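# Flip link pins up through chain joint, cap with plate

## Task

Turn the connecting link so that its pins stick upward through the middle joint of the chain, and then seat the cover plate onto both of those pins.

## Robot and tools

Robot: two arms, left_arm and right_arm, each with a parallel two-finger gripper. In the scene frame the origin sits at table-top height halfway between the two nominal bases; +z is up, +x points out over the table, and left_arm is on the +y side (arm names do not match image sides). Calibrated bases: left_arm at (-0.035, +0.316, +0.014) m, quat_wxyz (+1.000, 0, 0, -0.009); right_arm at (-0.033, -0.263, +0.023) m, quat_wxyz (+1.000, 0, 0, +0.029). Reported hand positions and orientations may be off by a few centimetres, more at long reach.

Gripper axes: the fingers extend along the gripper's own +z and close along its y. end_effector_position is the point between the pads, roughly 1 cm short of the fingertips.

The row (used by execute_actions and move): always 16 numbers, even when only one arm should move. First left_arm: x, y, z, qw, qx, qy, qz, opening; then the same eight for right_arm. x, y, z are an absolute target position in metres in the scene frame; qw..qz are an absolute target orientation, w first, also in the scene frame. Opening runs from -1 (closed) to +1 (fully open, 0.093 m). To hold an orientation steady, repeat the same quaternion in every row rather than copying the drifted value from a result. An arm meant to stay idle should get, every call, the exact pose it had in the last result before it stopped, plus the opening it should keep; a 0 opening is a real command.

execute_actions(actions, cameras): actions is a list of actions; each action is a list of up to 15 rows, one per control step of 1/30 s, and if shorter its last row is held to fill 15 steps (0.5 s). An empty list just returns state and images. An action is rejected for both arms if any target lies more than 0.6 m from that gripper's current position along any of the gripper's axes; a malformed action, or a first action failing that check, rejects the whole call. Each step the controller clips the command to within 100 mm and 20 degrees of the measured pose, so one action may fall short; the result's Hand target line shows where each arm is now being sent, and the remainder must be sent next.

move(target, speed, blend, opening_speed, blocking, cameras): drives each gripper in a straight line from its Hand target to the pose in target (one row, or a list of up to 15 rows visited in turn; no 0.6 m limit). speed is m/s, 0.002 to 0.5, default 0.25 (rotation up to twice that in rad/s), one value or one per target. blend (m) rounds corners between listed targets; 0 stops at each. opening_speed, at least 0.2 per second on the -1..+1 scale, ramps the fingers. Total path time is capped at 10 s. blocking=false returns after about 0.5 s while the move continues; a new move replaces a running one. Paths ignore obstacles and the other arm; faster moves lag, overshoot and hit harder. Keep paths away from an arm's own base. The result adds a move: line giving the ending (done, off_target, moving, held, fault) and limits (paced = pose was clipped, held = steps withheld). Unnamed arms are done, i.e. at rest within 10 mm and 2 degrees; that says nothing about contact.

wait(seconds 0 to 10): lets time pass with commands held. stop(): brakes a running move. zoom_image(camera, region): camera is cam_high, cam_low, cam_left_wrist or cam_right_wrist; region is [x0, y0, x1, y1] pixels, at most 504 by 504, on that camera's latest image. read_manual(section): licence texts only. finished_scene(scene): scene number 1 or 2; ends the scene irreversibly, so call it only once the pins point up through the joint and the plate sits on both, stable without the robot.

Results: each arm's end_effector_position and end_effector_quat_wxyz (scene frame), Hand target, Tool commands, Joint positions (last entry is finger opening in metres, floored at zero), Joint velocities (within noise means still), Joint torques (drive output including gravity; joints 1 to 3 wrap at ±28 N m), grip_measured, and images from cam_high, cam_low, cam_left_wrist, cam_right_wrist (all 896x504). grip_measured is the finger motor on the opening scale: pads meet near -0.94 and each millimetre of held width adds about 0.0208; it may read up to 0.02 too open. Since it keeps moving after the pads touch, it poorly indicates a grasp; check images. Keep resending the closing number to keep a hold.

Arms sag under friction and weight, so small moves may undershoot or drift sideways; verify position and tilt after each move and correct. Random tugs on held parts or pushes on loose ones can occur.

Avoid: dropping parts, opening on a moving part, fast impacts, hard presses, arms or grippers colliding with each other, and anything leaving the table. Motor heat from holding loads, outstretched arms or pushing at unreachable poses gives MOTOR HOT at 75 °C, a fault that folds that arm away for the rest of the scene at 90 °C, and collapse at 100 °C.

Each tool is called after ">>>" by a JSON object that holds its "name" and its "arguments", one argument or row to a line.

## Session

>>> {"name": "execute_actions", "arguments": {
  "actions": []
}}

Scene clock: 0.00 s.
left_arm: end_effector_position=(+0.3691, +0.3034, +0.1297) grip_measured=+1.000 end_effector_quat_wxyz=(+0.587, +0.018, +0.809, +0.031) | right_arm: end_effector_position=(+0.3559, -0.2937, +0.1183) grip_measured=+1.000 end_effector_quat_wxyz=(+0.588, +0.091, +0.803, -0.018)
Joint positions: left_arm=[-0.054 1.512 0.439 0.758 -0.097 0.043 0.093] | right_arm=[-0.091 1.559 0.353 0.892 0.106 0.117 0.093]
Joint velocities: within noise
Joint torques (N m): no reading
Motor temperatures (°C): left_arm=[27 41 41 26 29 28 28] | right_arm=[27 33 35 39 26 27 29]
Heat: left arm: 41 °C; right arm: 39 °C.
Hand target: left_arm +0.3717, +0.3032, +0.1368; +0.595, +0.017, +0.803, +0.030 | right_arm +0.3570, -0.2937, +0.1204; +0.590, +0.091, +0.802, -0.018
Tool commands: left_gripper/opening=+1.0 right_gripper/opening=+1.0
camera_calibration:
cam_left_wrist: T_world_to_cam=[[-0.00208364, -0.995915, -0.0902733, 0.31558], [-0.690729, 0.0667112, -0.72003, 0.368604], [0.72311, 0.0608541, -0.688047, -0.120624], [0, 0, 0, 1]] pos_world=[0.342488, 0.297041, 0.2109]
cam_right_wrist: T_world_to_cam=[[-0.161802, -0.985515, -0.0507939, -0.228113], [-0.702732, 0.151206, -0.695201, 0.41119], [0.692812, -0.0767906, -0.717018, -0.099574], [0, 0, 0, 1]] pos_world=[0.321033, -0.29463, 0.202877]

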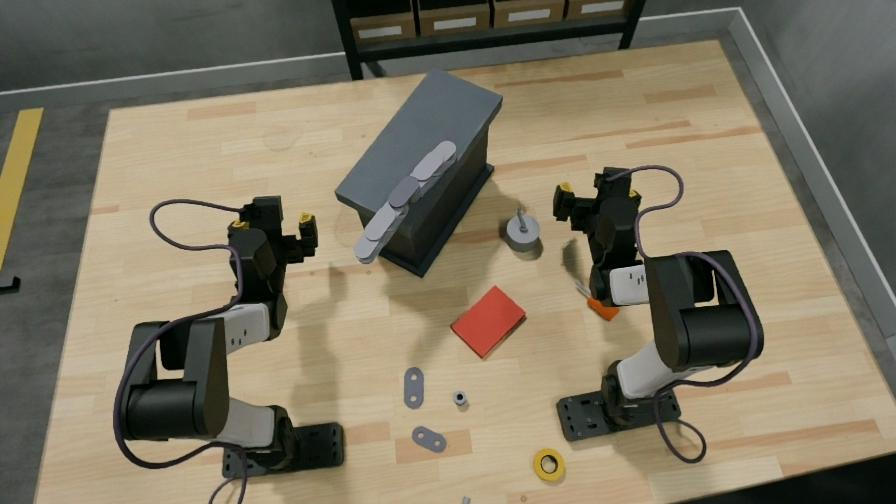

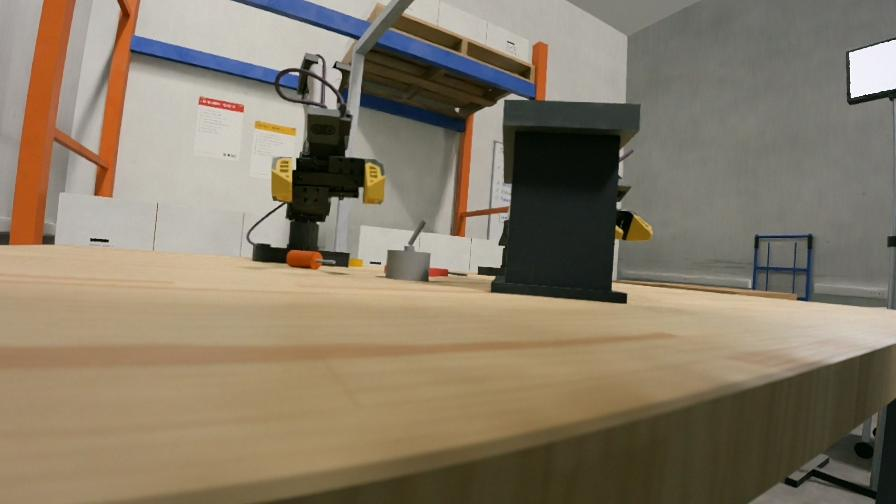

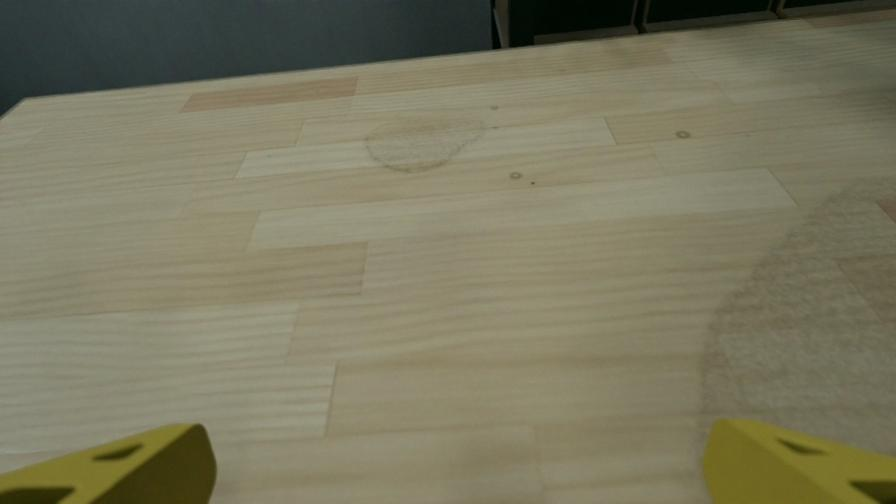

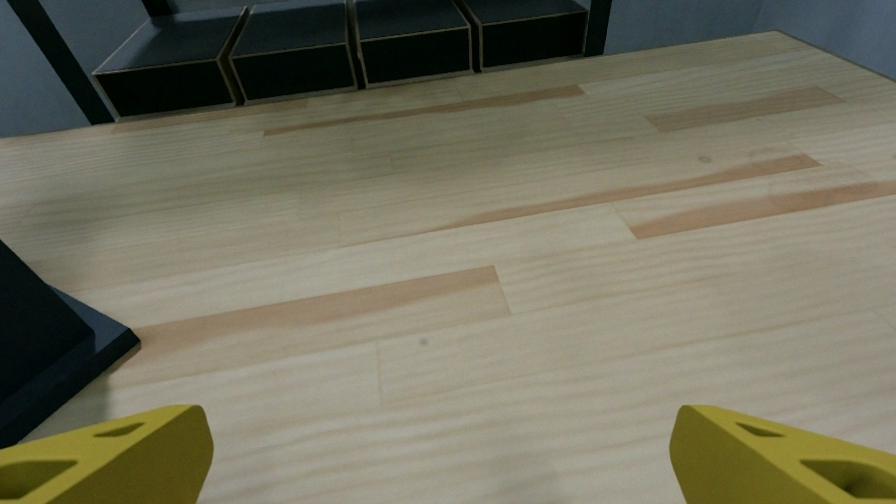

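>>> {"name": "zoom_image", "arguments": {
  "camera": "cam_high",
  "region": [330, 60, 530, 290]
}}

>>> {"name": "zoom_image", "arguments": {
  "camera": "cam_high",
  "region": [350, 130, 470, 270]
}}

>>> {"name": "zoom_image", "arguments": {
  "camera": "cam_high",
  "region": [380, 350, 580, 504]
}}

>>> {"name": "zoom_image", "arguments": {
  "camera": "cam_low",
  "region": [480, 90, 680, 310]
}}

Scaled by 2.191 from the camera's 896x504 image, which has a finer 1280x720 frame.

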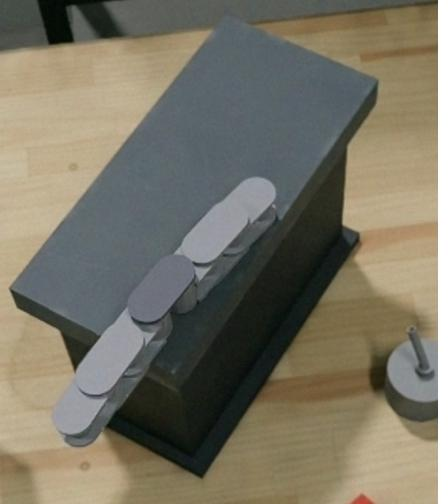

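Scaled by 3.600 from the camera's 896x504 image, which has a finer 1280x720 frame.

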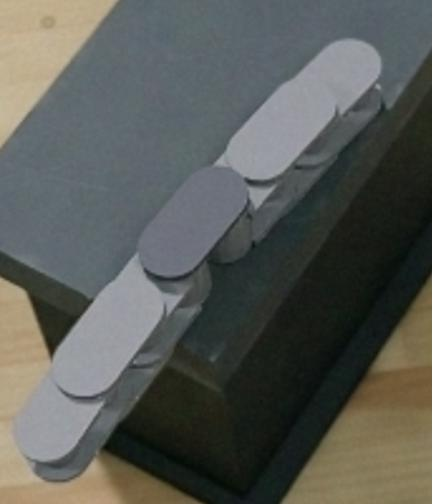

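Scaled by 2.520 from the camera's 896x504 image, which has a finer 1280x720 frame.

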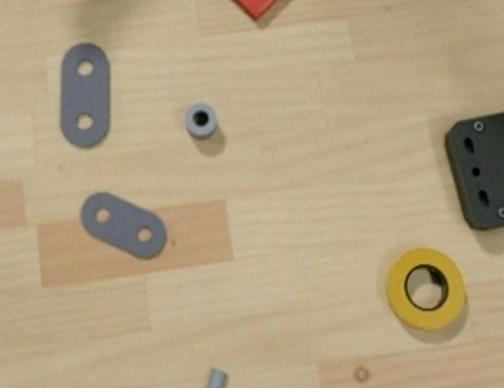

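Scaled by 2.291 from the camera's 896x504 image, which has a finer 1280x720 frame.

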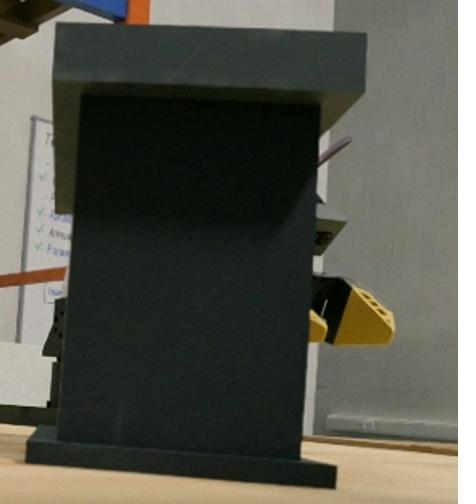

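>>> {"name": "move", "arguments": {
  "target": [
    [0.30,0.30,0.34,0.587,0.018,0.809,0.031,0.0,0.28,-0.24,0.31,0.588,0.091,0.803,-0.018,0.0],
    [0.20,0.18,0.35,0.548,0.2465,0.781,-0.1727,0.0,0.20,-0.09,0.31,0.615,-0.264,0.707,0.230,0.0]
  ],
  "speed": 0.25,
  "blend": 0.04
}}

Scene clock: 59.87 s.
left_arm: end_effector_position=(+0.2042, +0.1828, +0.3377) grip_measured=+0.002 end_effector_quat_wxyz=(+0.539, +0.238, +0.791, -0.166) | right_arm: end_effector_position=(+0.2008, -0.0940, +0.3181) grip_measured=+0.002 end_effector_quat_wxyz=(+0.623, -0.255, +0.704, +0.227)
Joint positions: left_arm=[-0.38 0.751 1.002 -0.631 0.18 0.064 0.045] | right_arm=[0.471 0.613 0.61 -0.121 -0.166 -0.017 0.045]
Joint velocities: within noise
Joint torques (N m): left_arm=[-0.99 -0.87 9.89 1.83 0.28 0.1] | right_arm=[0.38 0.16 7.38 2.59 0 0.04]
Motor temperatures (°C): left_arm=[27 43 46 35 29 28 28] | right_arm=[27 35 38 47 26 27 29]
Heat: left arm: 46 °C; right arm: 47 °C.
Hand target: left_arm +0.1998, +0.1802, +0.3499; +0.548, +0.246, +0.781, -0.173 | right_arm +0.1999, -0.0901, +0.3100; +0.615, -0.264, +0.707, +0.230
Off the commanded pose: left_arm 0.013 m, 2 deg | right_arm 0.009 m, 1 deg.
move: off_target (left_arm)
camera_calibration:
cam_left_wrist: T_world_to_cam=[[-0.563969, -0.825702, -0.0124387, 0.271289], [-0.599811, 0.419941, -0.681085, 0.316212], [0.567597, -0.37665, -0.732099, 0.275705], [0, 0, 0, 1]] pos_world=[0.186177, 0.195058, 0.420585]
cam_right_wrist: T_world_to_cam=[[0.642338, -0.766001, 0.025395, -0.211276], [-0.425371, -0.383871, -0.819574, 0.344416], [0.637543, 0.515642, -0.57241, 0.18729], [0, 0, 0, 1]] pos_world=[0.16281, -0.126201, 0.394846]

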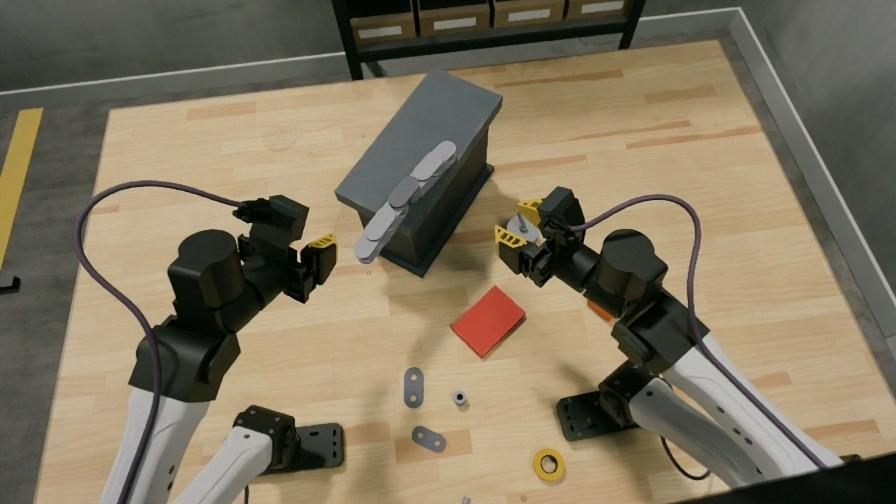

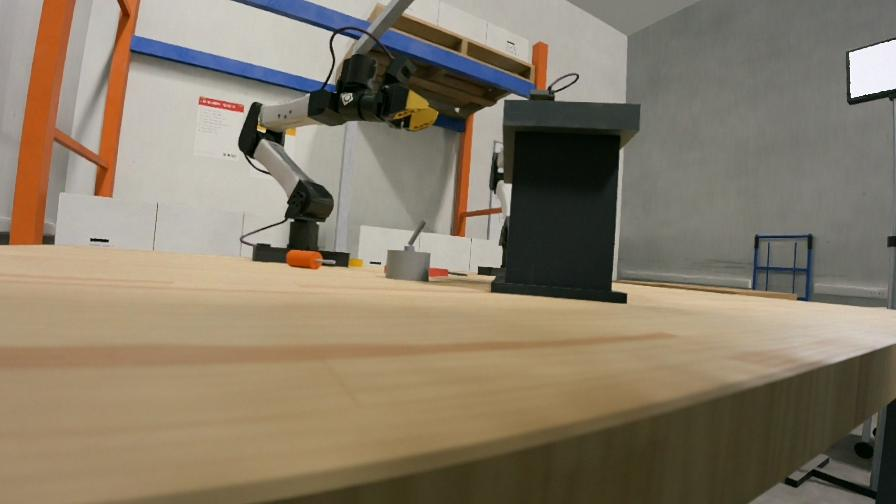

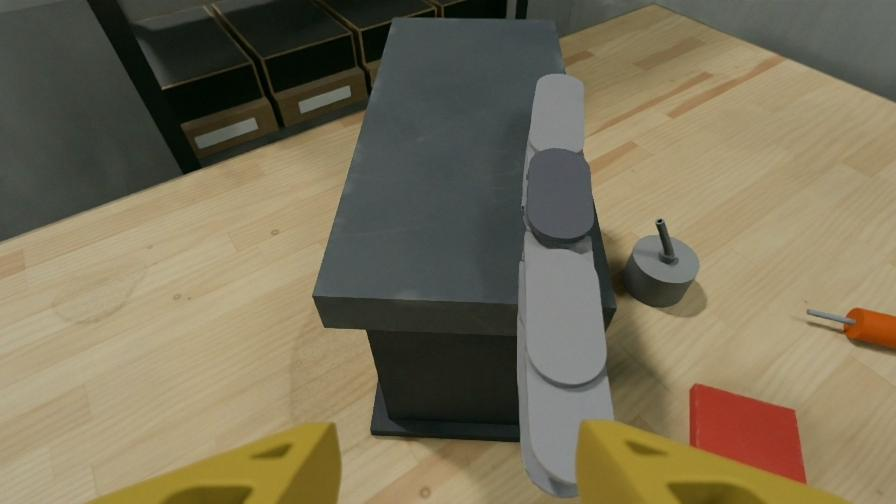

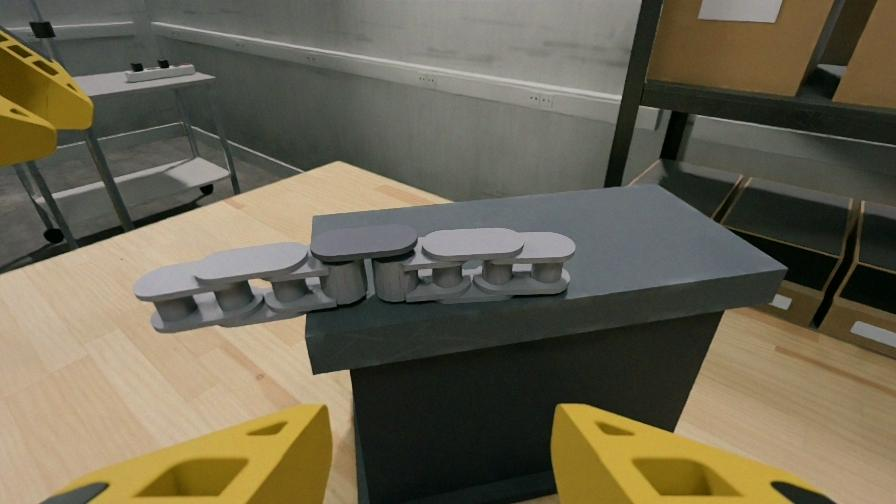

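>>> {"name": "zoom_image", "arguments": {
  "camera": "cam_right_wrist",
  "region": [120, 180, 620, 400]
}}

>>> {"name": "zoom_image", "arguments": {
  "camera": "cam_right_wrist",
  "region": [280, 200, 480, 330]
}}

>>> {"name": "zoom_image", "arguments": {
  "camera": "cam_left_wrist",
  "region": [480, 60, 680, 500]
}}

Scaled by 1.008 from the camera's 896x504 image, which has a finer 1280x720 frame.

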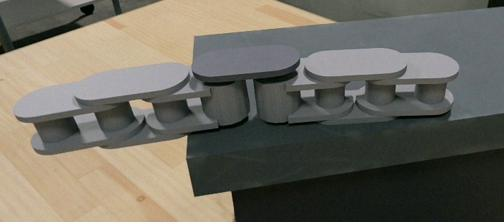

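Scaled by 2.520 from the camera's 896x504 image, which has a finer 1280x720 frame.

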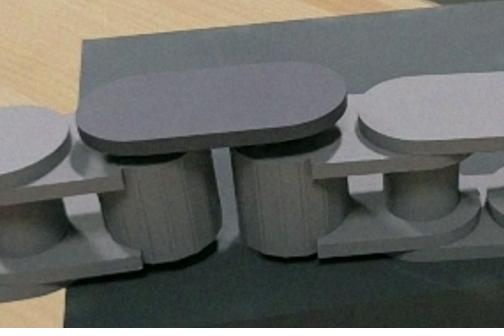

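Scaled by 1.145 from the camera's 896x504 image, which has a finer 1280x720 frame.

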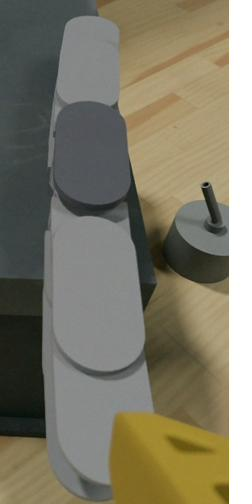

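>>> {"name": "move", "arguments": {
  "target": [0.200,0.153,0.325,0.3548,0.3461,0.8566,-0.1434,0.2,0.20,-0.09,0.31,0.615,-0.264,0.707,0.230,0.0],
  "speed": 0.2
}}

Scene clock: 362.40 s.
left_arm: end_effector_position=(+0.2010, +0.1559, +0.3168) grip_measured=+0.198 end_effector_quat_wxyz=(+0.348, +0.339, +0.863, -0.140) | right_arm: end_effector_position=(+0.2007, -0.0938, +0.3183) grip_measured=+0.002 end_effector_quat_wxyz=(+0.623, -0.255, +0.703, +0.228)
Joint positions: left_arm=[-0.469 1.111 1.403 -1.112 0.187 0.188 0.055] | right_arm=[0.471 0.613 0.61 -0.119 -0.167 -0.018 0.045]
Joint velocities: within noise
Joint torques (N m): left_arm=[-0.94 -2.09 9.32 1.48 0.25 0.09] | right_arm=[0.46 0.13 7.42 2.62 -0.02 0.06]
Motor temperatures (°C): left_arm=[27 34 62 43 29 28 27] | right_arm=[27 30 40 53 26 27 29]
Heat: left arm: 62 °C; right arm: 53 °C.
Hand target: left_arm +0.1999, +0.1531, +0.3249; +0.355, +0.346, +0.857, -0.143 | right_arm +0.1999, -0.0901, +0.3100; +0.615, -0.264, +0.707, +0.230
Off the commanded pose: left_arm 0.009 m, 1 deg | right_arm 0.009 m, 1 deg.
move: done
camera_calibration:
cam_left_wrist: T_world_to_cam=[[-0.694825, -0.719144, -0.00716544, 0.255011], [-0.680832, 0.660953, -0.31561, 0.174345], [0.231705, -0.214415, -0.948862, 0.363026], [0, 0, 0, 1]] pos_world=[0.211773, 0.145994, 0.401314]
cam_right_wrist: T_world_to_cam=[[0.643242, -0.765214, 0.0262066, -0.211462], [-0.423749, -0.384295, -0.820216, 0.344504], [0.637712, 0.516492, -0.571454, 0.187165], [0, 0, 0, 1]] pos_world=[0.162648, -0.126092, 0.395066]

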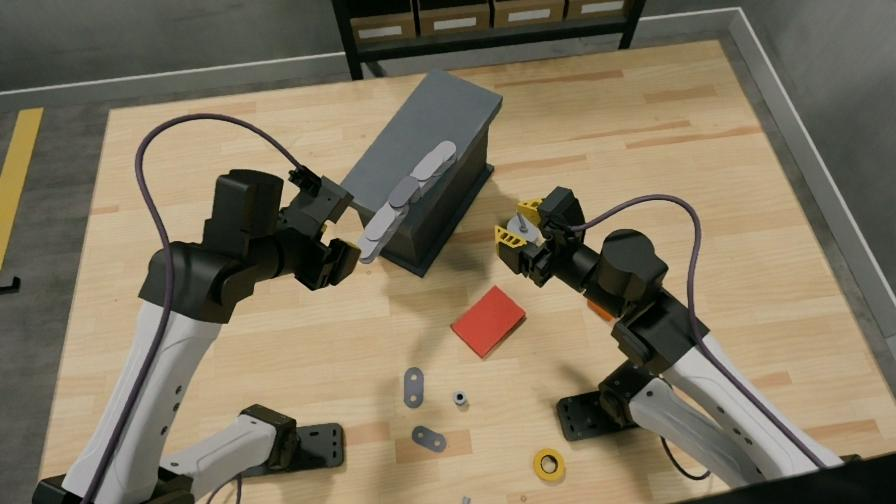

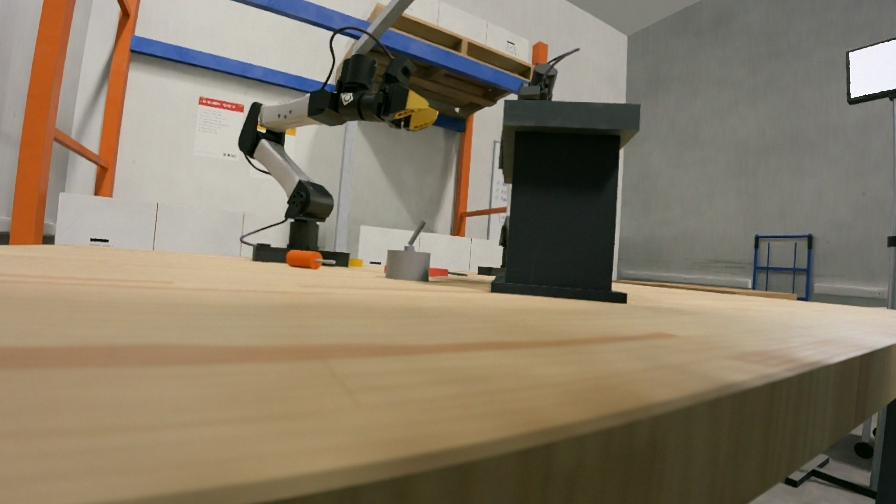

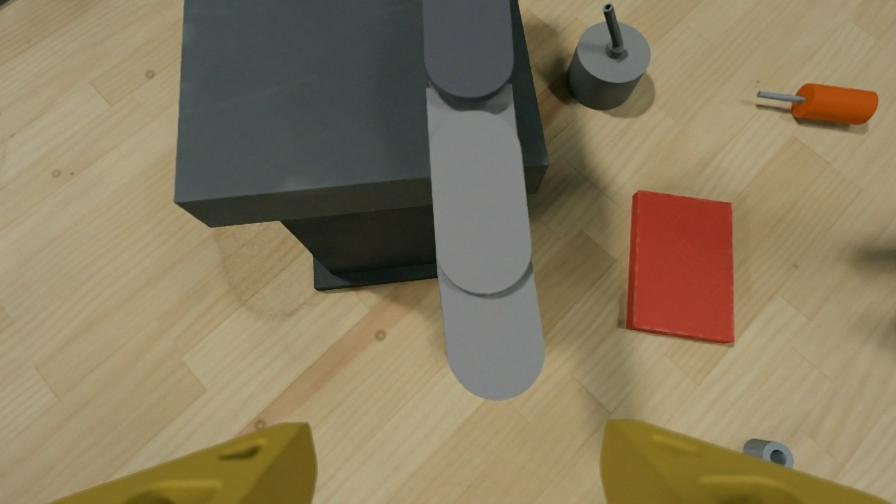

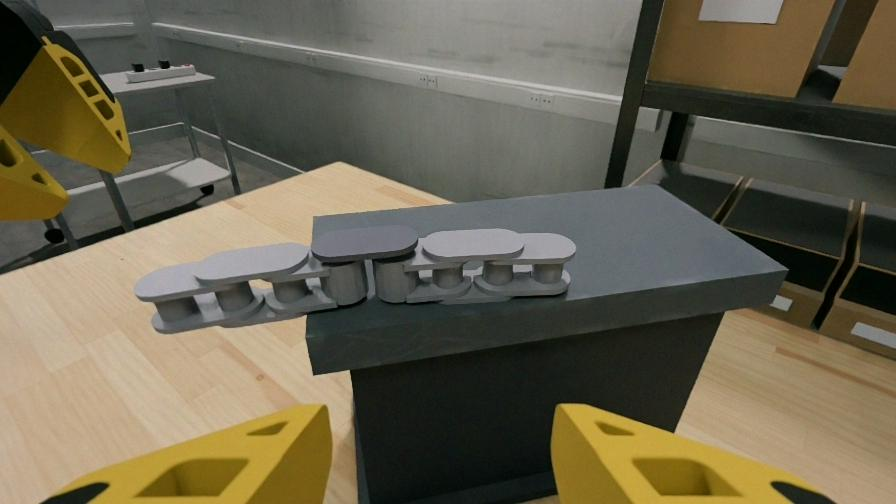

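>>> {"name": "move", "arguments": {
  "target": [
    [0.192,0.147,0.316,0.3579,0.3273,0.8639,-0.1356,0.2,0.20,-0.09,0.31,0.615,-0.264,0.707,0.230,0.0],
    [0.217,0.123,0.282,0.3579,0.3273,0.8639,-0.1356,0.2,0.20,-0.09,0.31,0.615,-0.264,0.707,0.230,0.0]
  ],
  "speed": 0.1
}}

Scene clock: 394.67 s.
left_arm: end_effector_position=(+0.2148, +0.1240, +0.2817) grip_measured=+0.198 end_effector_quat_wxyz=(+0.353, +0.331, +0.864, -0.138) | right_arm: end_effector_position=(+0.2007, -0.0938, +0.3184) grip_measured=+0.002 end_effector_quat_wxyz=(+0.623, -0.255, +0.703, +0.228)
Joint positions: left_arm=[-0.587 1.138 1.252 -0.912 0.095 0.089 0.055] | right_arm=[0.471 0.613 0.61 -0.119 -0.167 -0.018 0.045]
Joint velocities: within noise
Joint torques (N m): left_arm=[-1.02 -2.95 7.06 1.68 0.04 -0.08] | right_arm=[0.68 0.13 7.21 2.57 -0.04 0.02]
Motor temperatures (°C): left_arm=[27 34 56 42 29 28 27] | right_arm=[27 30 40 53 26 27 29]
Heat: left arm: 56 °C; right arm: 53 °C.
Hand target: left_arm +0.2169, +0.1230, +0.2820; +0.358, +0.327, +0.864, -0.136 | right_arm +0.1999, -0.0901, +0.3100; +0.615, -0.264, +0.707, +0.230
Off the commanded pose: left_arm 0.002 m, 1 deg | right_arm 0.009 m, 1 deg.
move: done
camera_calibration:
cam_left_wrist: T_world_to_cam=[[-0.683011, -0.730368, -0.00765778, 0.240455], [-0.689342, 0.648041, -0.323805, 0.199429], [0.24146, -0.215884, -0.946093, 0.316951], [0, 0, 0, 1]] pos_world=[0.225177, 0.114807, 0.366282]
cam_right_wrist: T_world_to_cam=[[0.643233, -0.76522, 0.0262709, -0.211486], [-0.423479, -0.384137, -0.820429, 0.344614], [0.6379, 0.516602, -0.571144, 0.187082], [0, 0, 0, 1]] pos_world=[0.162632, -0.126101, 0.395138]

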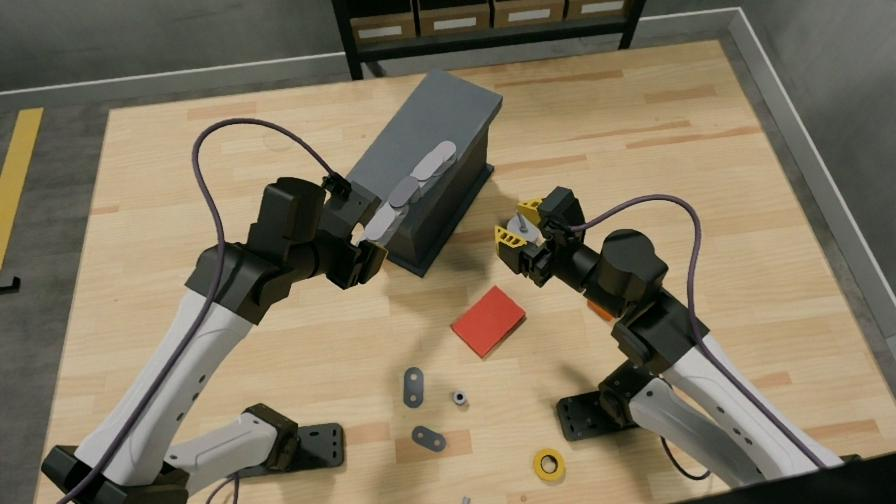

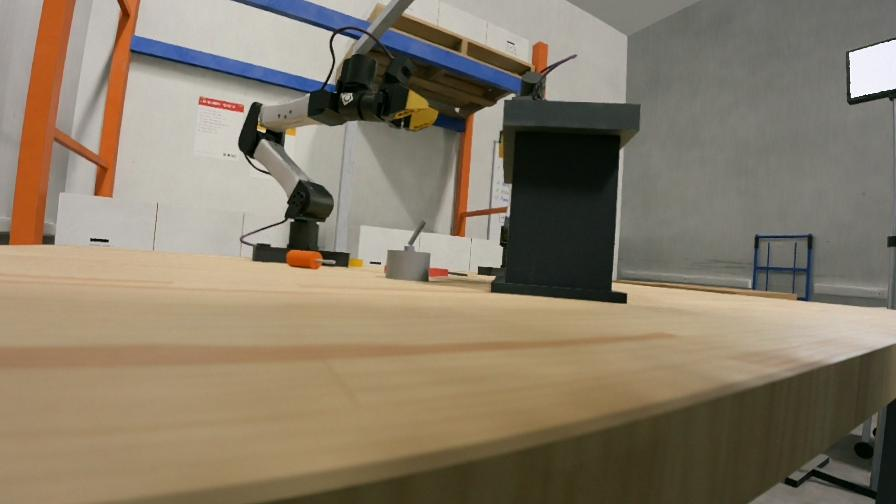

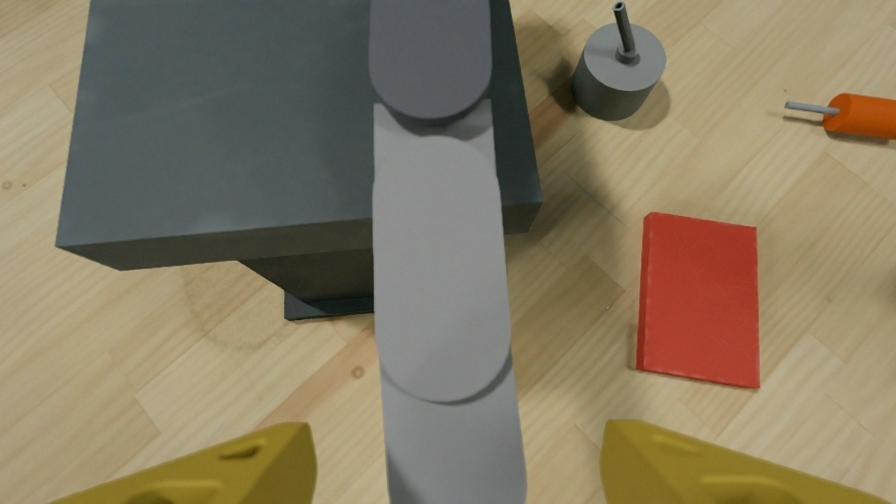

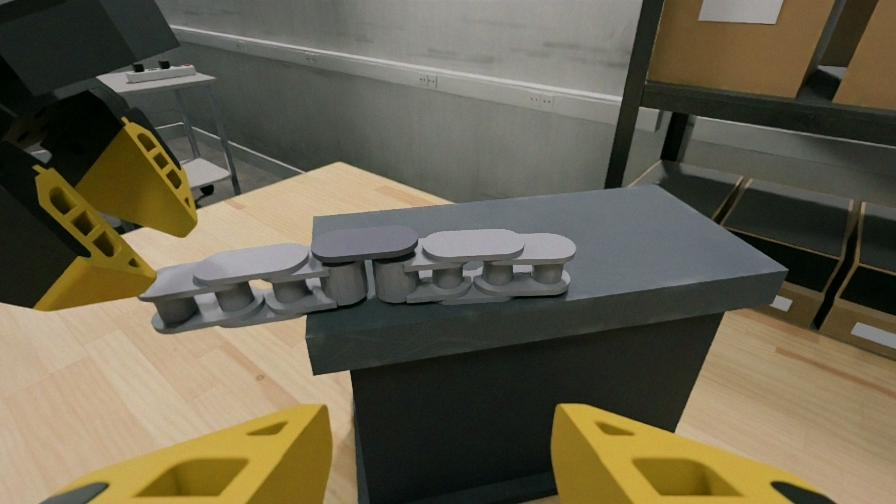

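>>> {"name": "move", "arguments": {
  "target": [0.240,0.1065,0.248,0.3610,0.3004,0.8747,-0.1240,0.2,0.20,-0.09,0.31,0.615,-0.264,0.707,0.230,0.0],
  "speed": 0.06
}}

Scene clock: 407.57 s.
left_arm: end_effector_position=(+0.2381, +0.1077, +0.2488) grip_measured=+0.198 end_effector_quat_wxyz=(+0.357, +0.304, +0.874, -0.127) | right_arm: end_effector_position=(+0.2007, -0.0938, +0.3184) grip_measured=+0.002 end_effector_quat_wxyz=(+0.623, -0.255, +0.703, +0.228)
Joint positions: left_arm=[-0.621 1.206 1.155 -0.743 0.026 0.02 0.055] | right_arm=[0.471 0.613 0.61 -0.119 -0.167 -0.018 0.045]
Joint velocities: within noise
Joint torques (N m): left_arm=[-0.98 -3.56 7.21 1.71 -0.03 -0.06] | right_arm=[0.46 0.14 7.39 2.61 -0.03 0.04]
Motor temperatures (°C): left_arm=[27 34 55 42 29 28 27] | right_arm=[27 30 40 54 26 27 29]
Heat: left arm: 55 °C; right arm: 54 °C.
Hand target: left_arm +0.2400, +0.1066, +0.2480; +0.361, +0.300, +0.874, -0.124 | right_arm +0.1999, -0.0901, +0.3100; +0.615, -0.264, +0.707, +0.230
Off the commanded pose: left_arm 0.002 m, 1 deg | right_arm 0.009 m, 1 deg.
move: done
camera_calibration:
cam_left_wrist: T_world_to_cam=[[-0.635838, -0.771777, -0.00840222, 0.237615], [-0.728596, 0.603784, -0.323407, 0.229452], [0.254671, -0.199513, -0.946223, 0.271803], [0, 0, 0, 1]] pos_world=[0.249042, 0.0990745, 0.333389]
cam_right_wrist: T_world_to_cam=[[0.643233, -0.76522, 0.0262709, -0.211486], [-0.423479, -0.384137, -0.820429, 0.344614], [0.6379, 0.516602, -0.571144, 0.187082], [0, 0, 0, 1]] pos_world=[0.162632, -0.126101, 0.395138]

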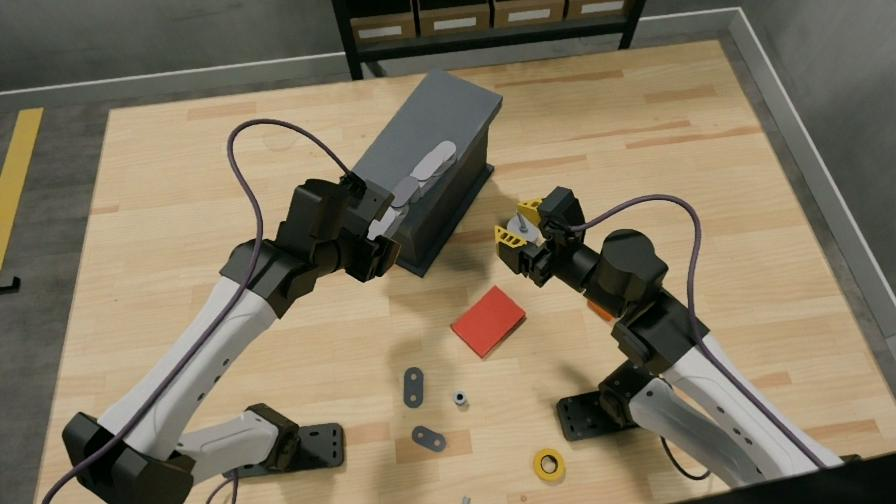

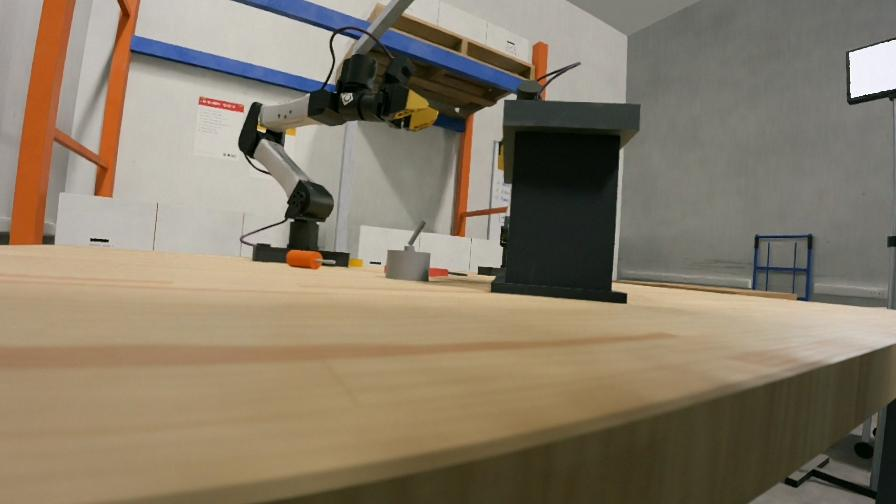

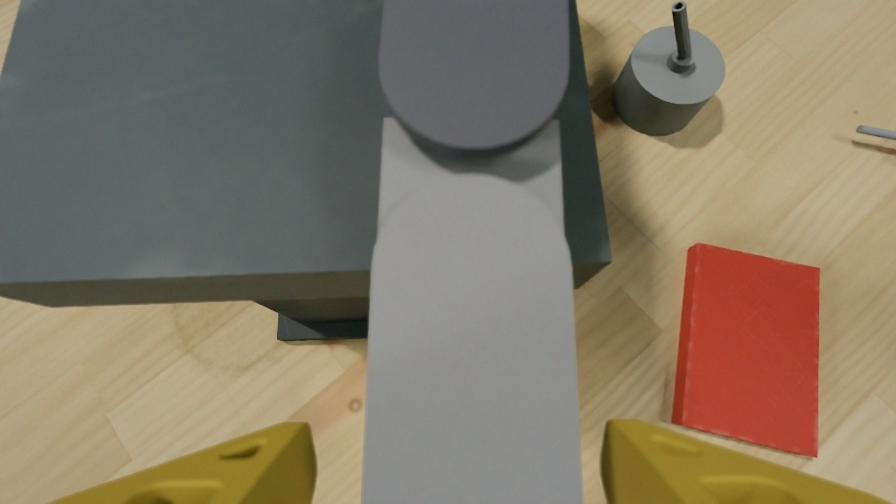

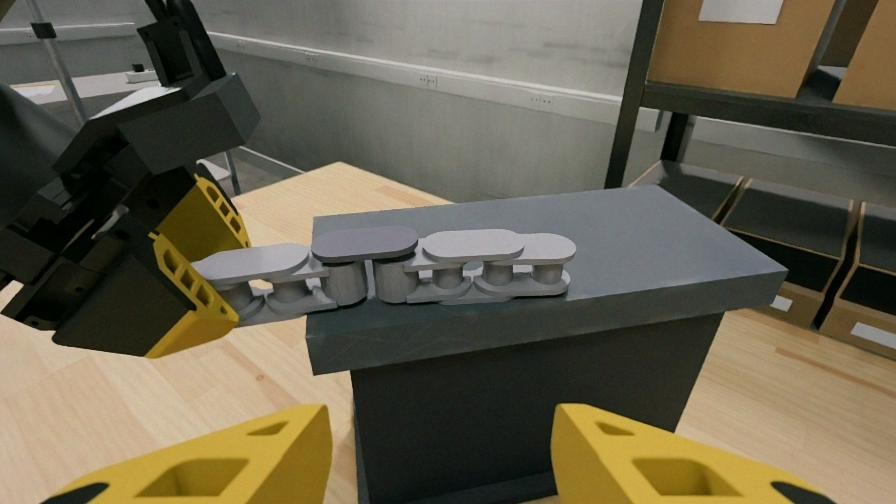

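>>> {"name": "move", "arguments": {
  "target": [0.2387,0.1050,0.247,0.3610,0.3004,0.8747,-0.1240,-0.6,0.20,-0.09,0.31,0.615,-0.264,0.707,0.230,0.0],
  "speed": 0.06,
  "opening_speed": 0.5
}}

Scene clock: 414.87 s.
left_arm: end_effector_position=(+0.2377, +0.1059, +0.2493) grip_measured=-0.474 end_effector_quat_wxyz=(+0.359, +0.304, +0.873, -0.127) | right_arm: end_effector_position=(+0.2007, -0.0938, +0.3184) grip_measured=+0.002 end_effector_quat_wxyz=(+0.623, -0.255, +0.703, +0.228)
Joint positions: left_arm=[-0.63 1.206 1.155 -0.738 0.019 0.014 0.022] | right_arm=[0.471 0.613 0.61 -0.119 -0.167 -0.018 0.045]
Joint velocities: within noise
Joint torques (N m): left_arm=[-0.99 -3.63 6.95 1.7 -0.02 -0.07] | right_arm=[0.29 0.24 7.42 2.56 -0.06 0.04]
Motor temperatures (°C): left_arm=[27 34 54 42 29 28 27] | right_arm=[27 30 41 54 26 27 29]
Heat: left arm: 54 °C; right arm: 54 °C.
Hand target: left_arm +0.2387, +0.1050, +0.2471; +0.361, +0.300, +0.874, -0.124 | right_arm +0.1999, -0.0901, +0.3100; +0.615, -0.264, +0.707, +0.230
Off the commanded pose: left_arm 0.003 m, 1 deg | right_arm 0.009 m, 1 deg.
move: done
camera_calibration:
cam_left_wrist: T_world_to_cam=[[-0.635085, -0.772381, -0.00972714, 0.236139], [-0.727877, 0.602613, -0.327187, 0.231297], [0.258575, -0.200712, -0.944909, 0.270899], [0, 0, 0, 1]] pos_world=[0.248276, 0.0973788, 0.33395]
cam_right_wrist: T_world_to_cam=[[0.643233, -0.76522, 0.0262709, -0.211486], [-0.423479, -0.384137, -0.820429, 0.344614], [0.6379, 0.516602, -0.571144, 0.187082], [0, 0, 0, 1]] pos_world=[0.162632, -0.126101, 0.395138]

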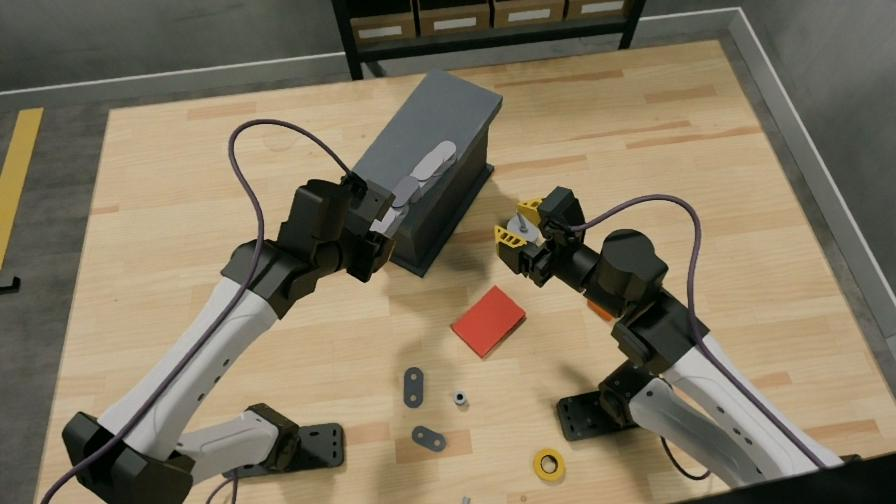

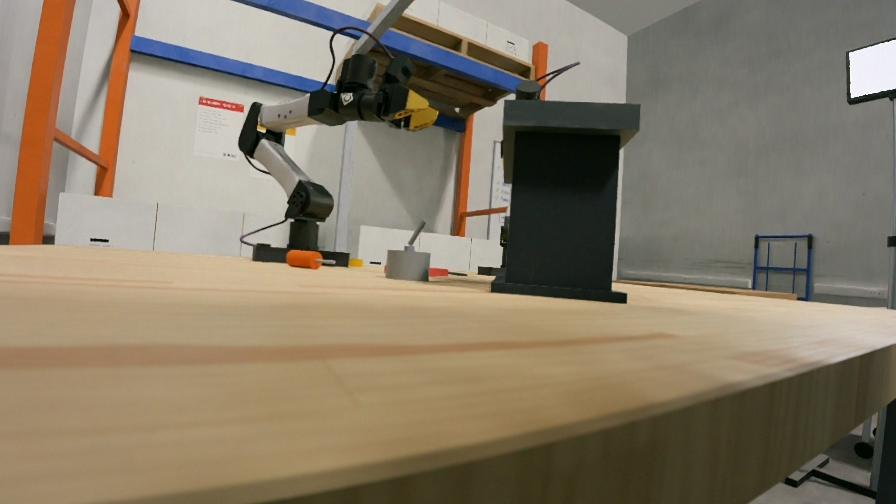

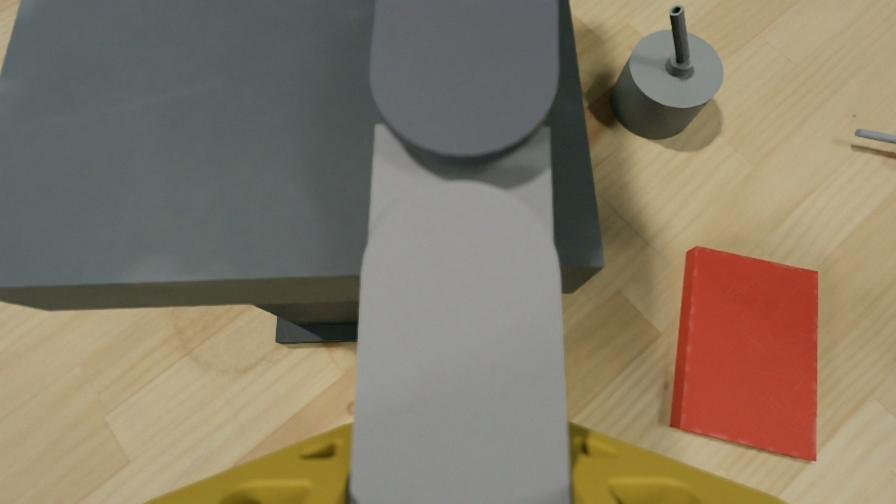

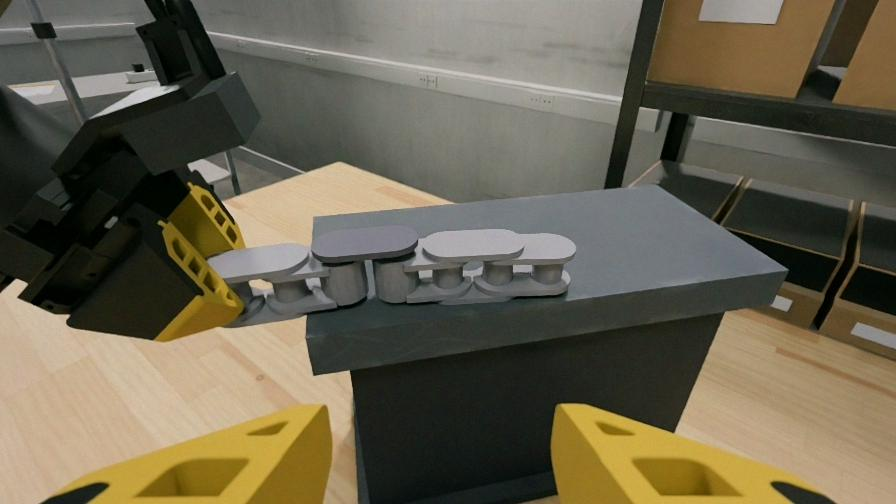

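>>> {"name": "move", "arguments": {
  "target": [
    [0.2387,0.1050,0.248,0.3610,0.3004,0.8747,-0.1240,-0.85,0.20,-0.09,0.31,0.615,-0.264,0.707,0.230,0.0],
    [0.2080,0.1307,0.2505,0.3610,0.3004,0.8747,-0.1240,-0.85,0.20,-0.09,0.31,0.615,-0.264,0.707,0.230,0.0]
  ],
  "speed": 0.04
}}

Scene clock: 423.53 s.
left_arm: end_effector_position=(+0.2083, +0.1281, +0.2434) grip_measured=-0.474 end_effector_quat_wxyz=(+0.349, +0.305, +0.878, -0.123) | right_arm: end_effector_position=(+0.2007, -0.0938, +0.3184) grip_measured=+0.002 end_effector_quat_wxyz=(+0.623, -0.255, +0.703, +0.228)
Joint positions: left_arm=[-0.63 1.08 1.077 -0.81 0.019 0.014 0.022] | right_arm=[0.471 0.613 0.61 -0.119 -0.167 -0.018 0.045]
Joint velocities: within noise
Joint torques (N m): left_arm=[-0.13 -4.53 7.68 1.59 0.05 -0.01] | right_arm=[0.35 0.13 7.34 2.6 -0.05 0.01]
Motor temperatures (°C): left_arm=[27 34 55 43 29 28 27] | right_arm=[27 30 41 54 26 27 29]
Heat: left arm: 55 °C; right arm: 54 °C.
Hand target: left_arm +0.2080, +0.1307, +0.2504; +0.361, +0.300, +0.874, -0.124 | right_arm +0.1999, -0.0901, +0.3100; +0.615, -0.264, +0.707, +0.230
Off the commanded pose: left_arm 0.008 m, 2 deg | right_arm 0.009 m, 1 deg.
move: done
camera_calibration:
cam_left_wrist: T_world_to_cam=[[-0.635262, -0.772247, -0.00874292, 0.234355], [-0.733932, 0.60719, -0.304407, 0.189674], [0.240386, -0.186962, -0.952502, 0.281239], [0, 0, 0, 1]] pos_world=[0.220479, 0.118393, 0.327668]
cam_right_wrist: T_world_to_cam=[[0.643233, -0.76522, 0.0262709, -0.211486], [-0.423479, -0.384137, -0.820429, 0.344614], [0.6379, 0.516602, -0.571144, 0.187082], [0, 0, 0, 1]] pos_world=[0.162632, -0.126101, 0.395138]

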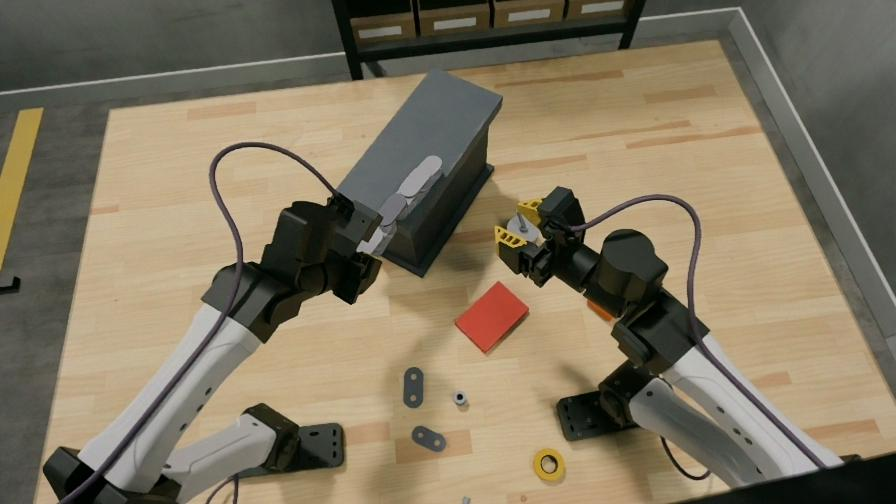

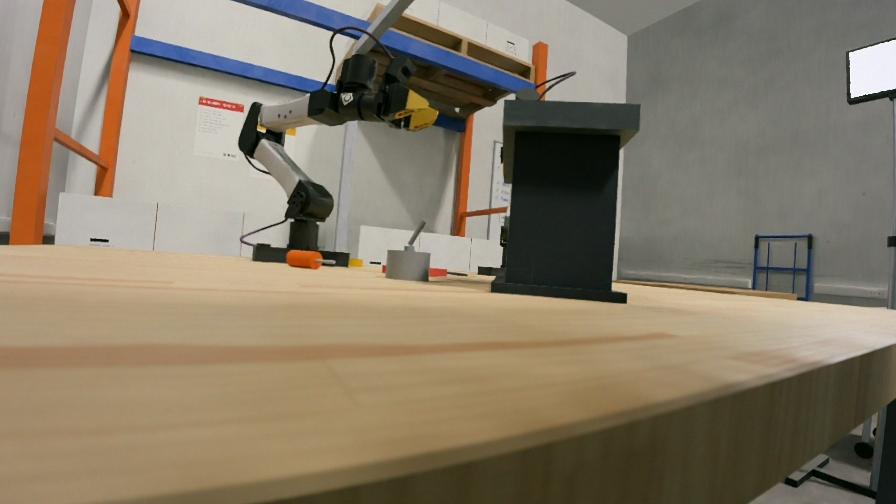

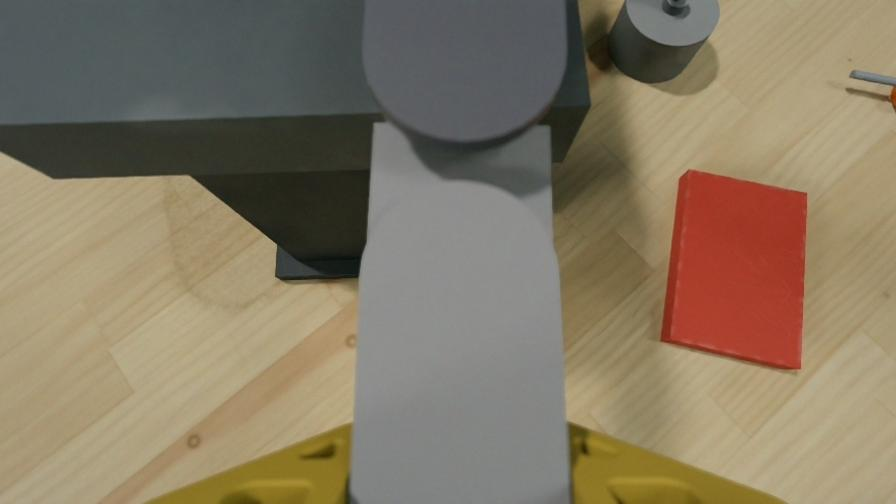

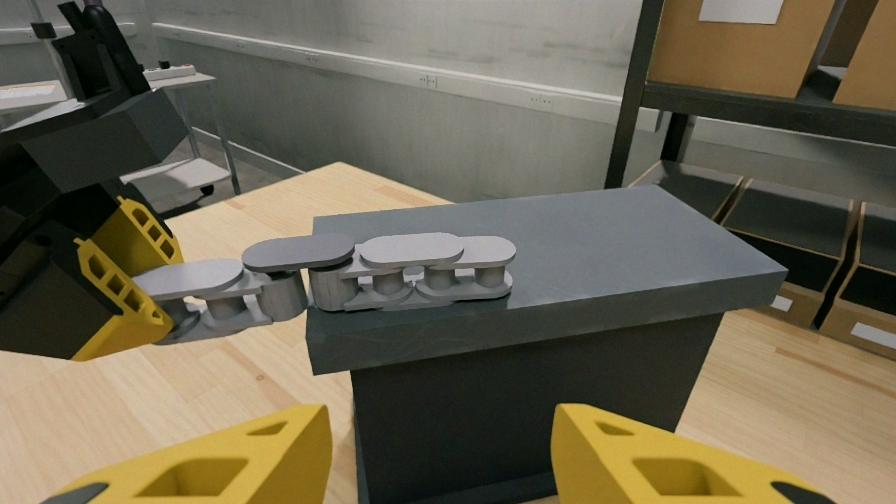

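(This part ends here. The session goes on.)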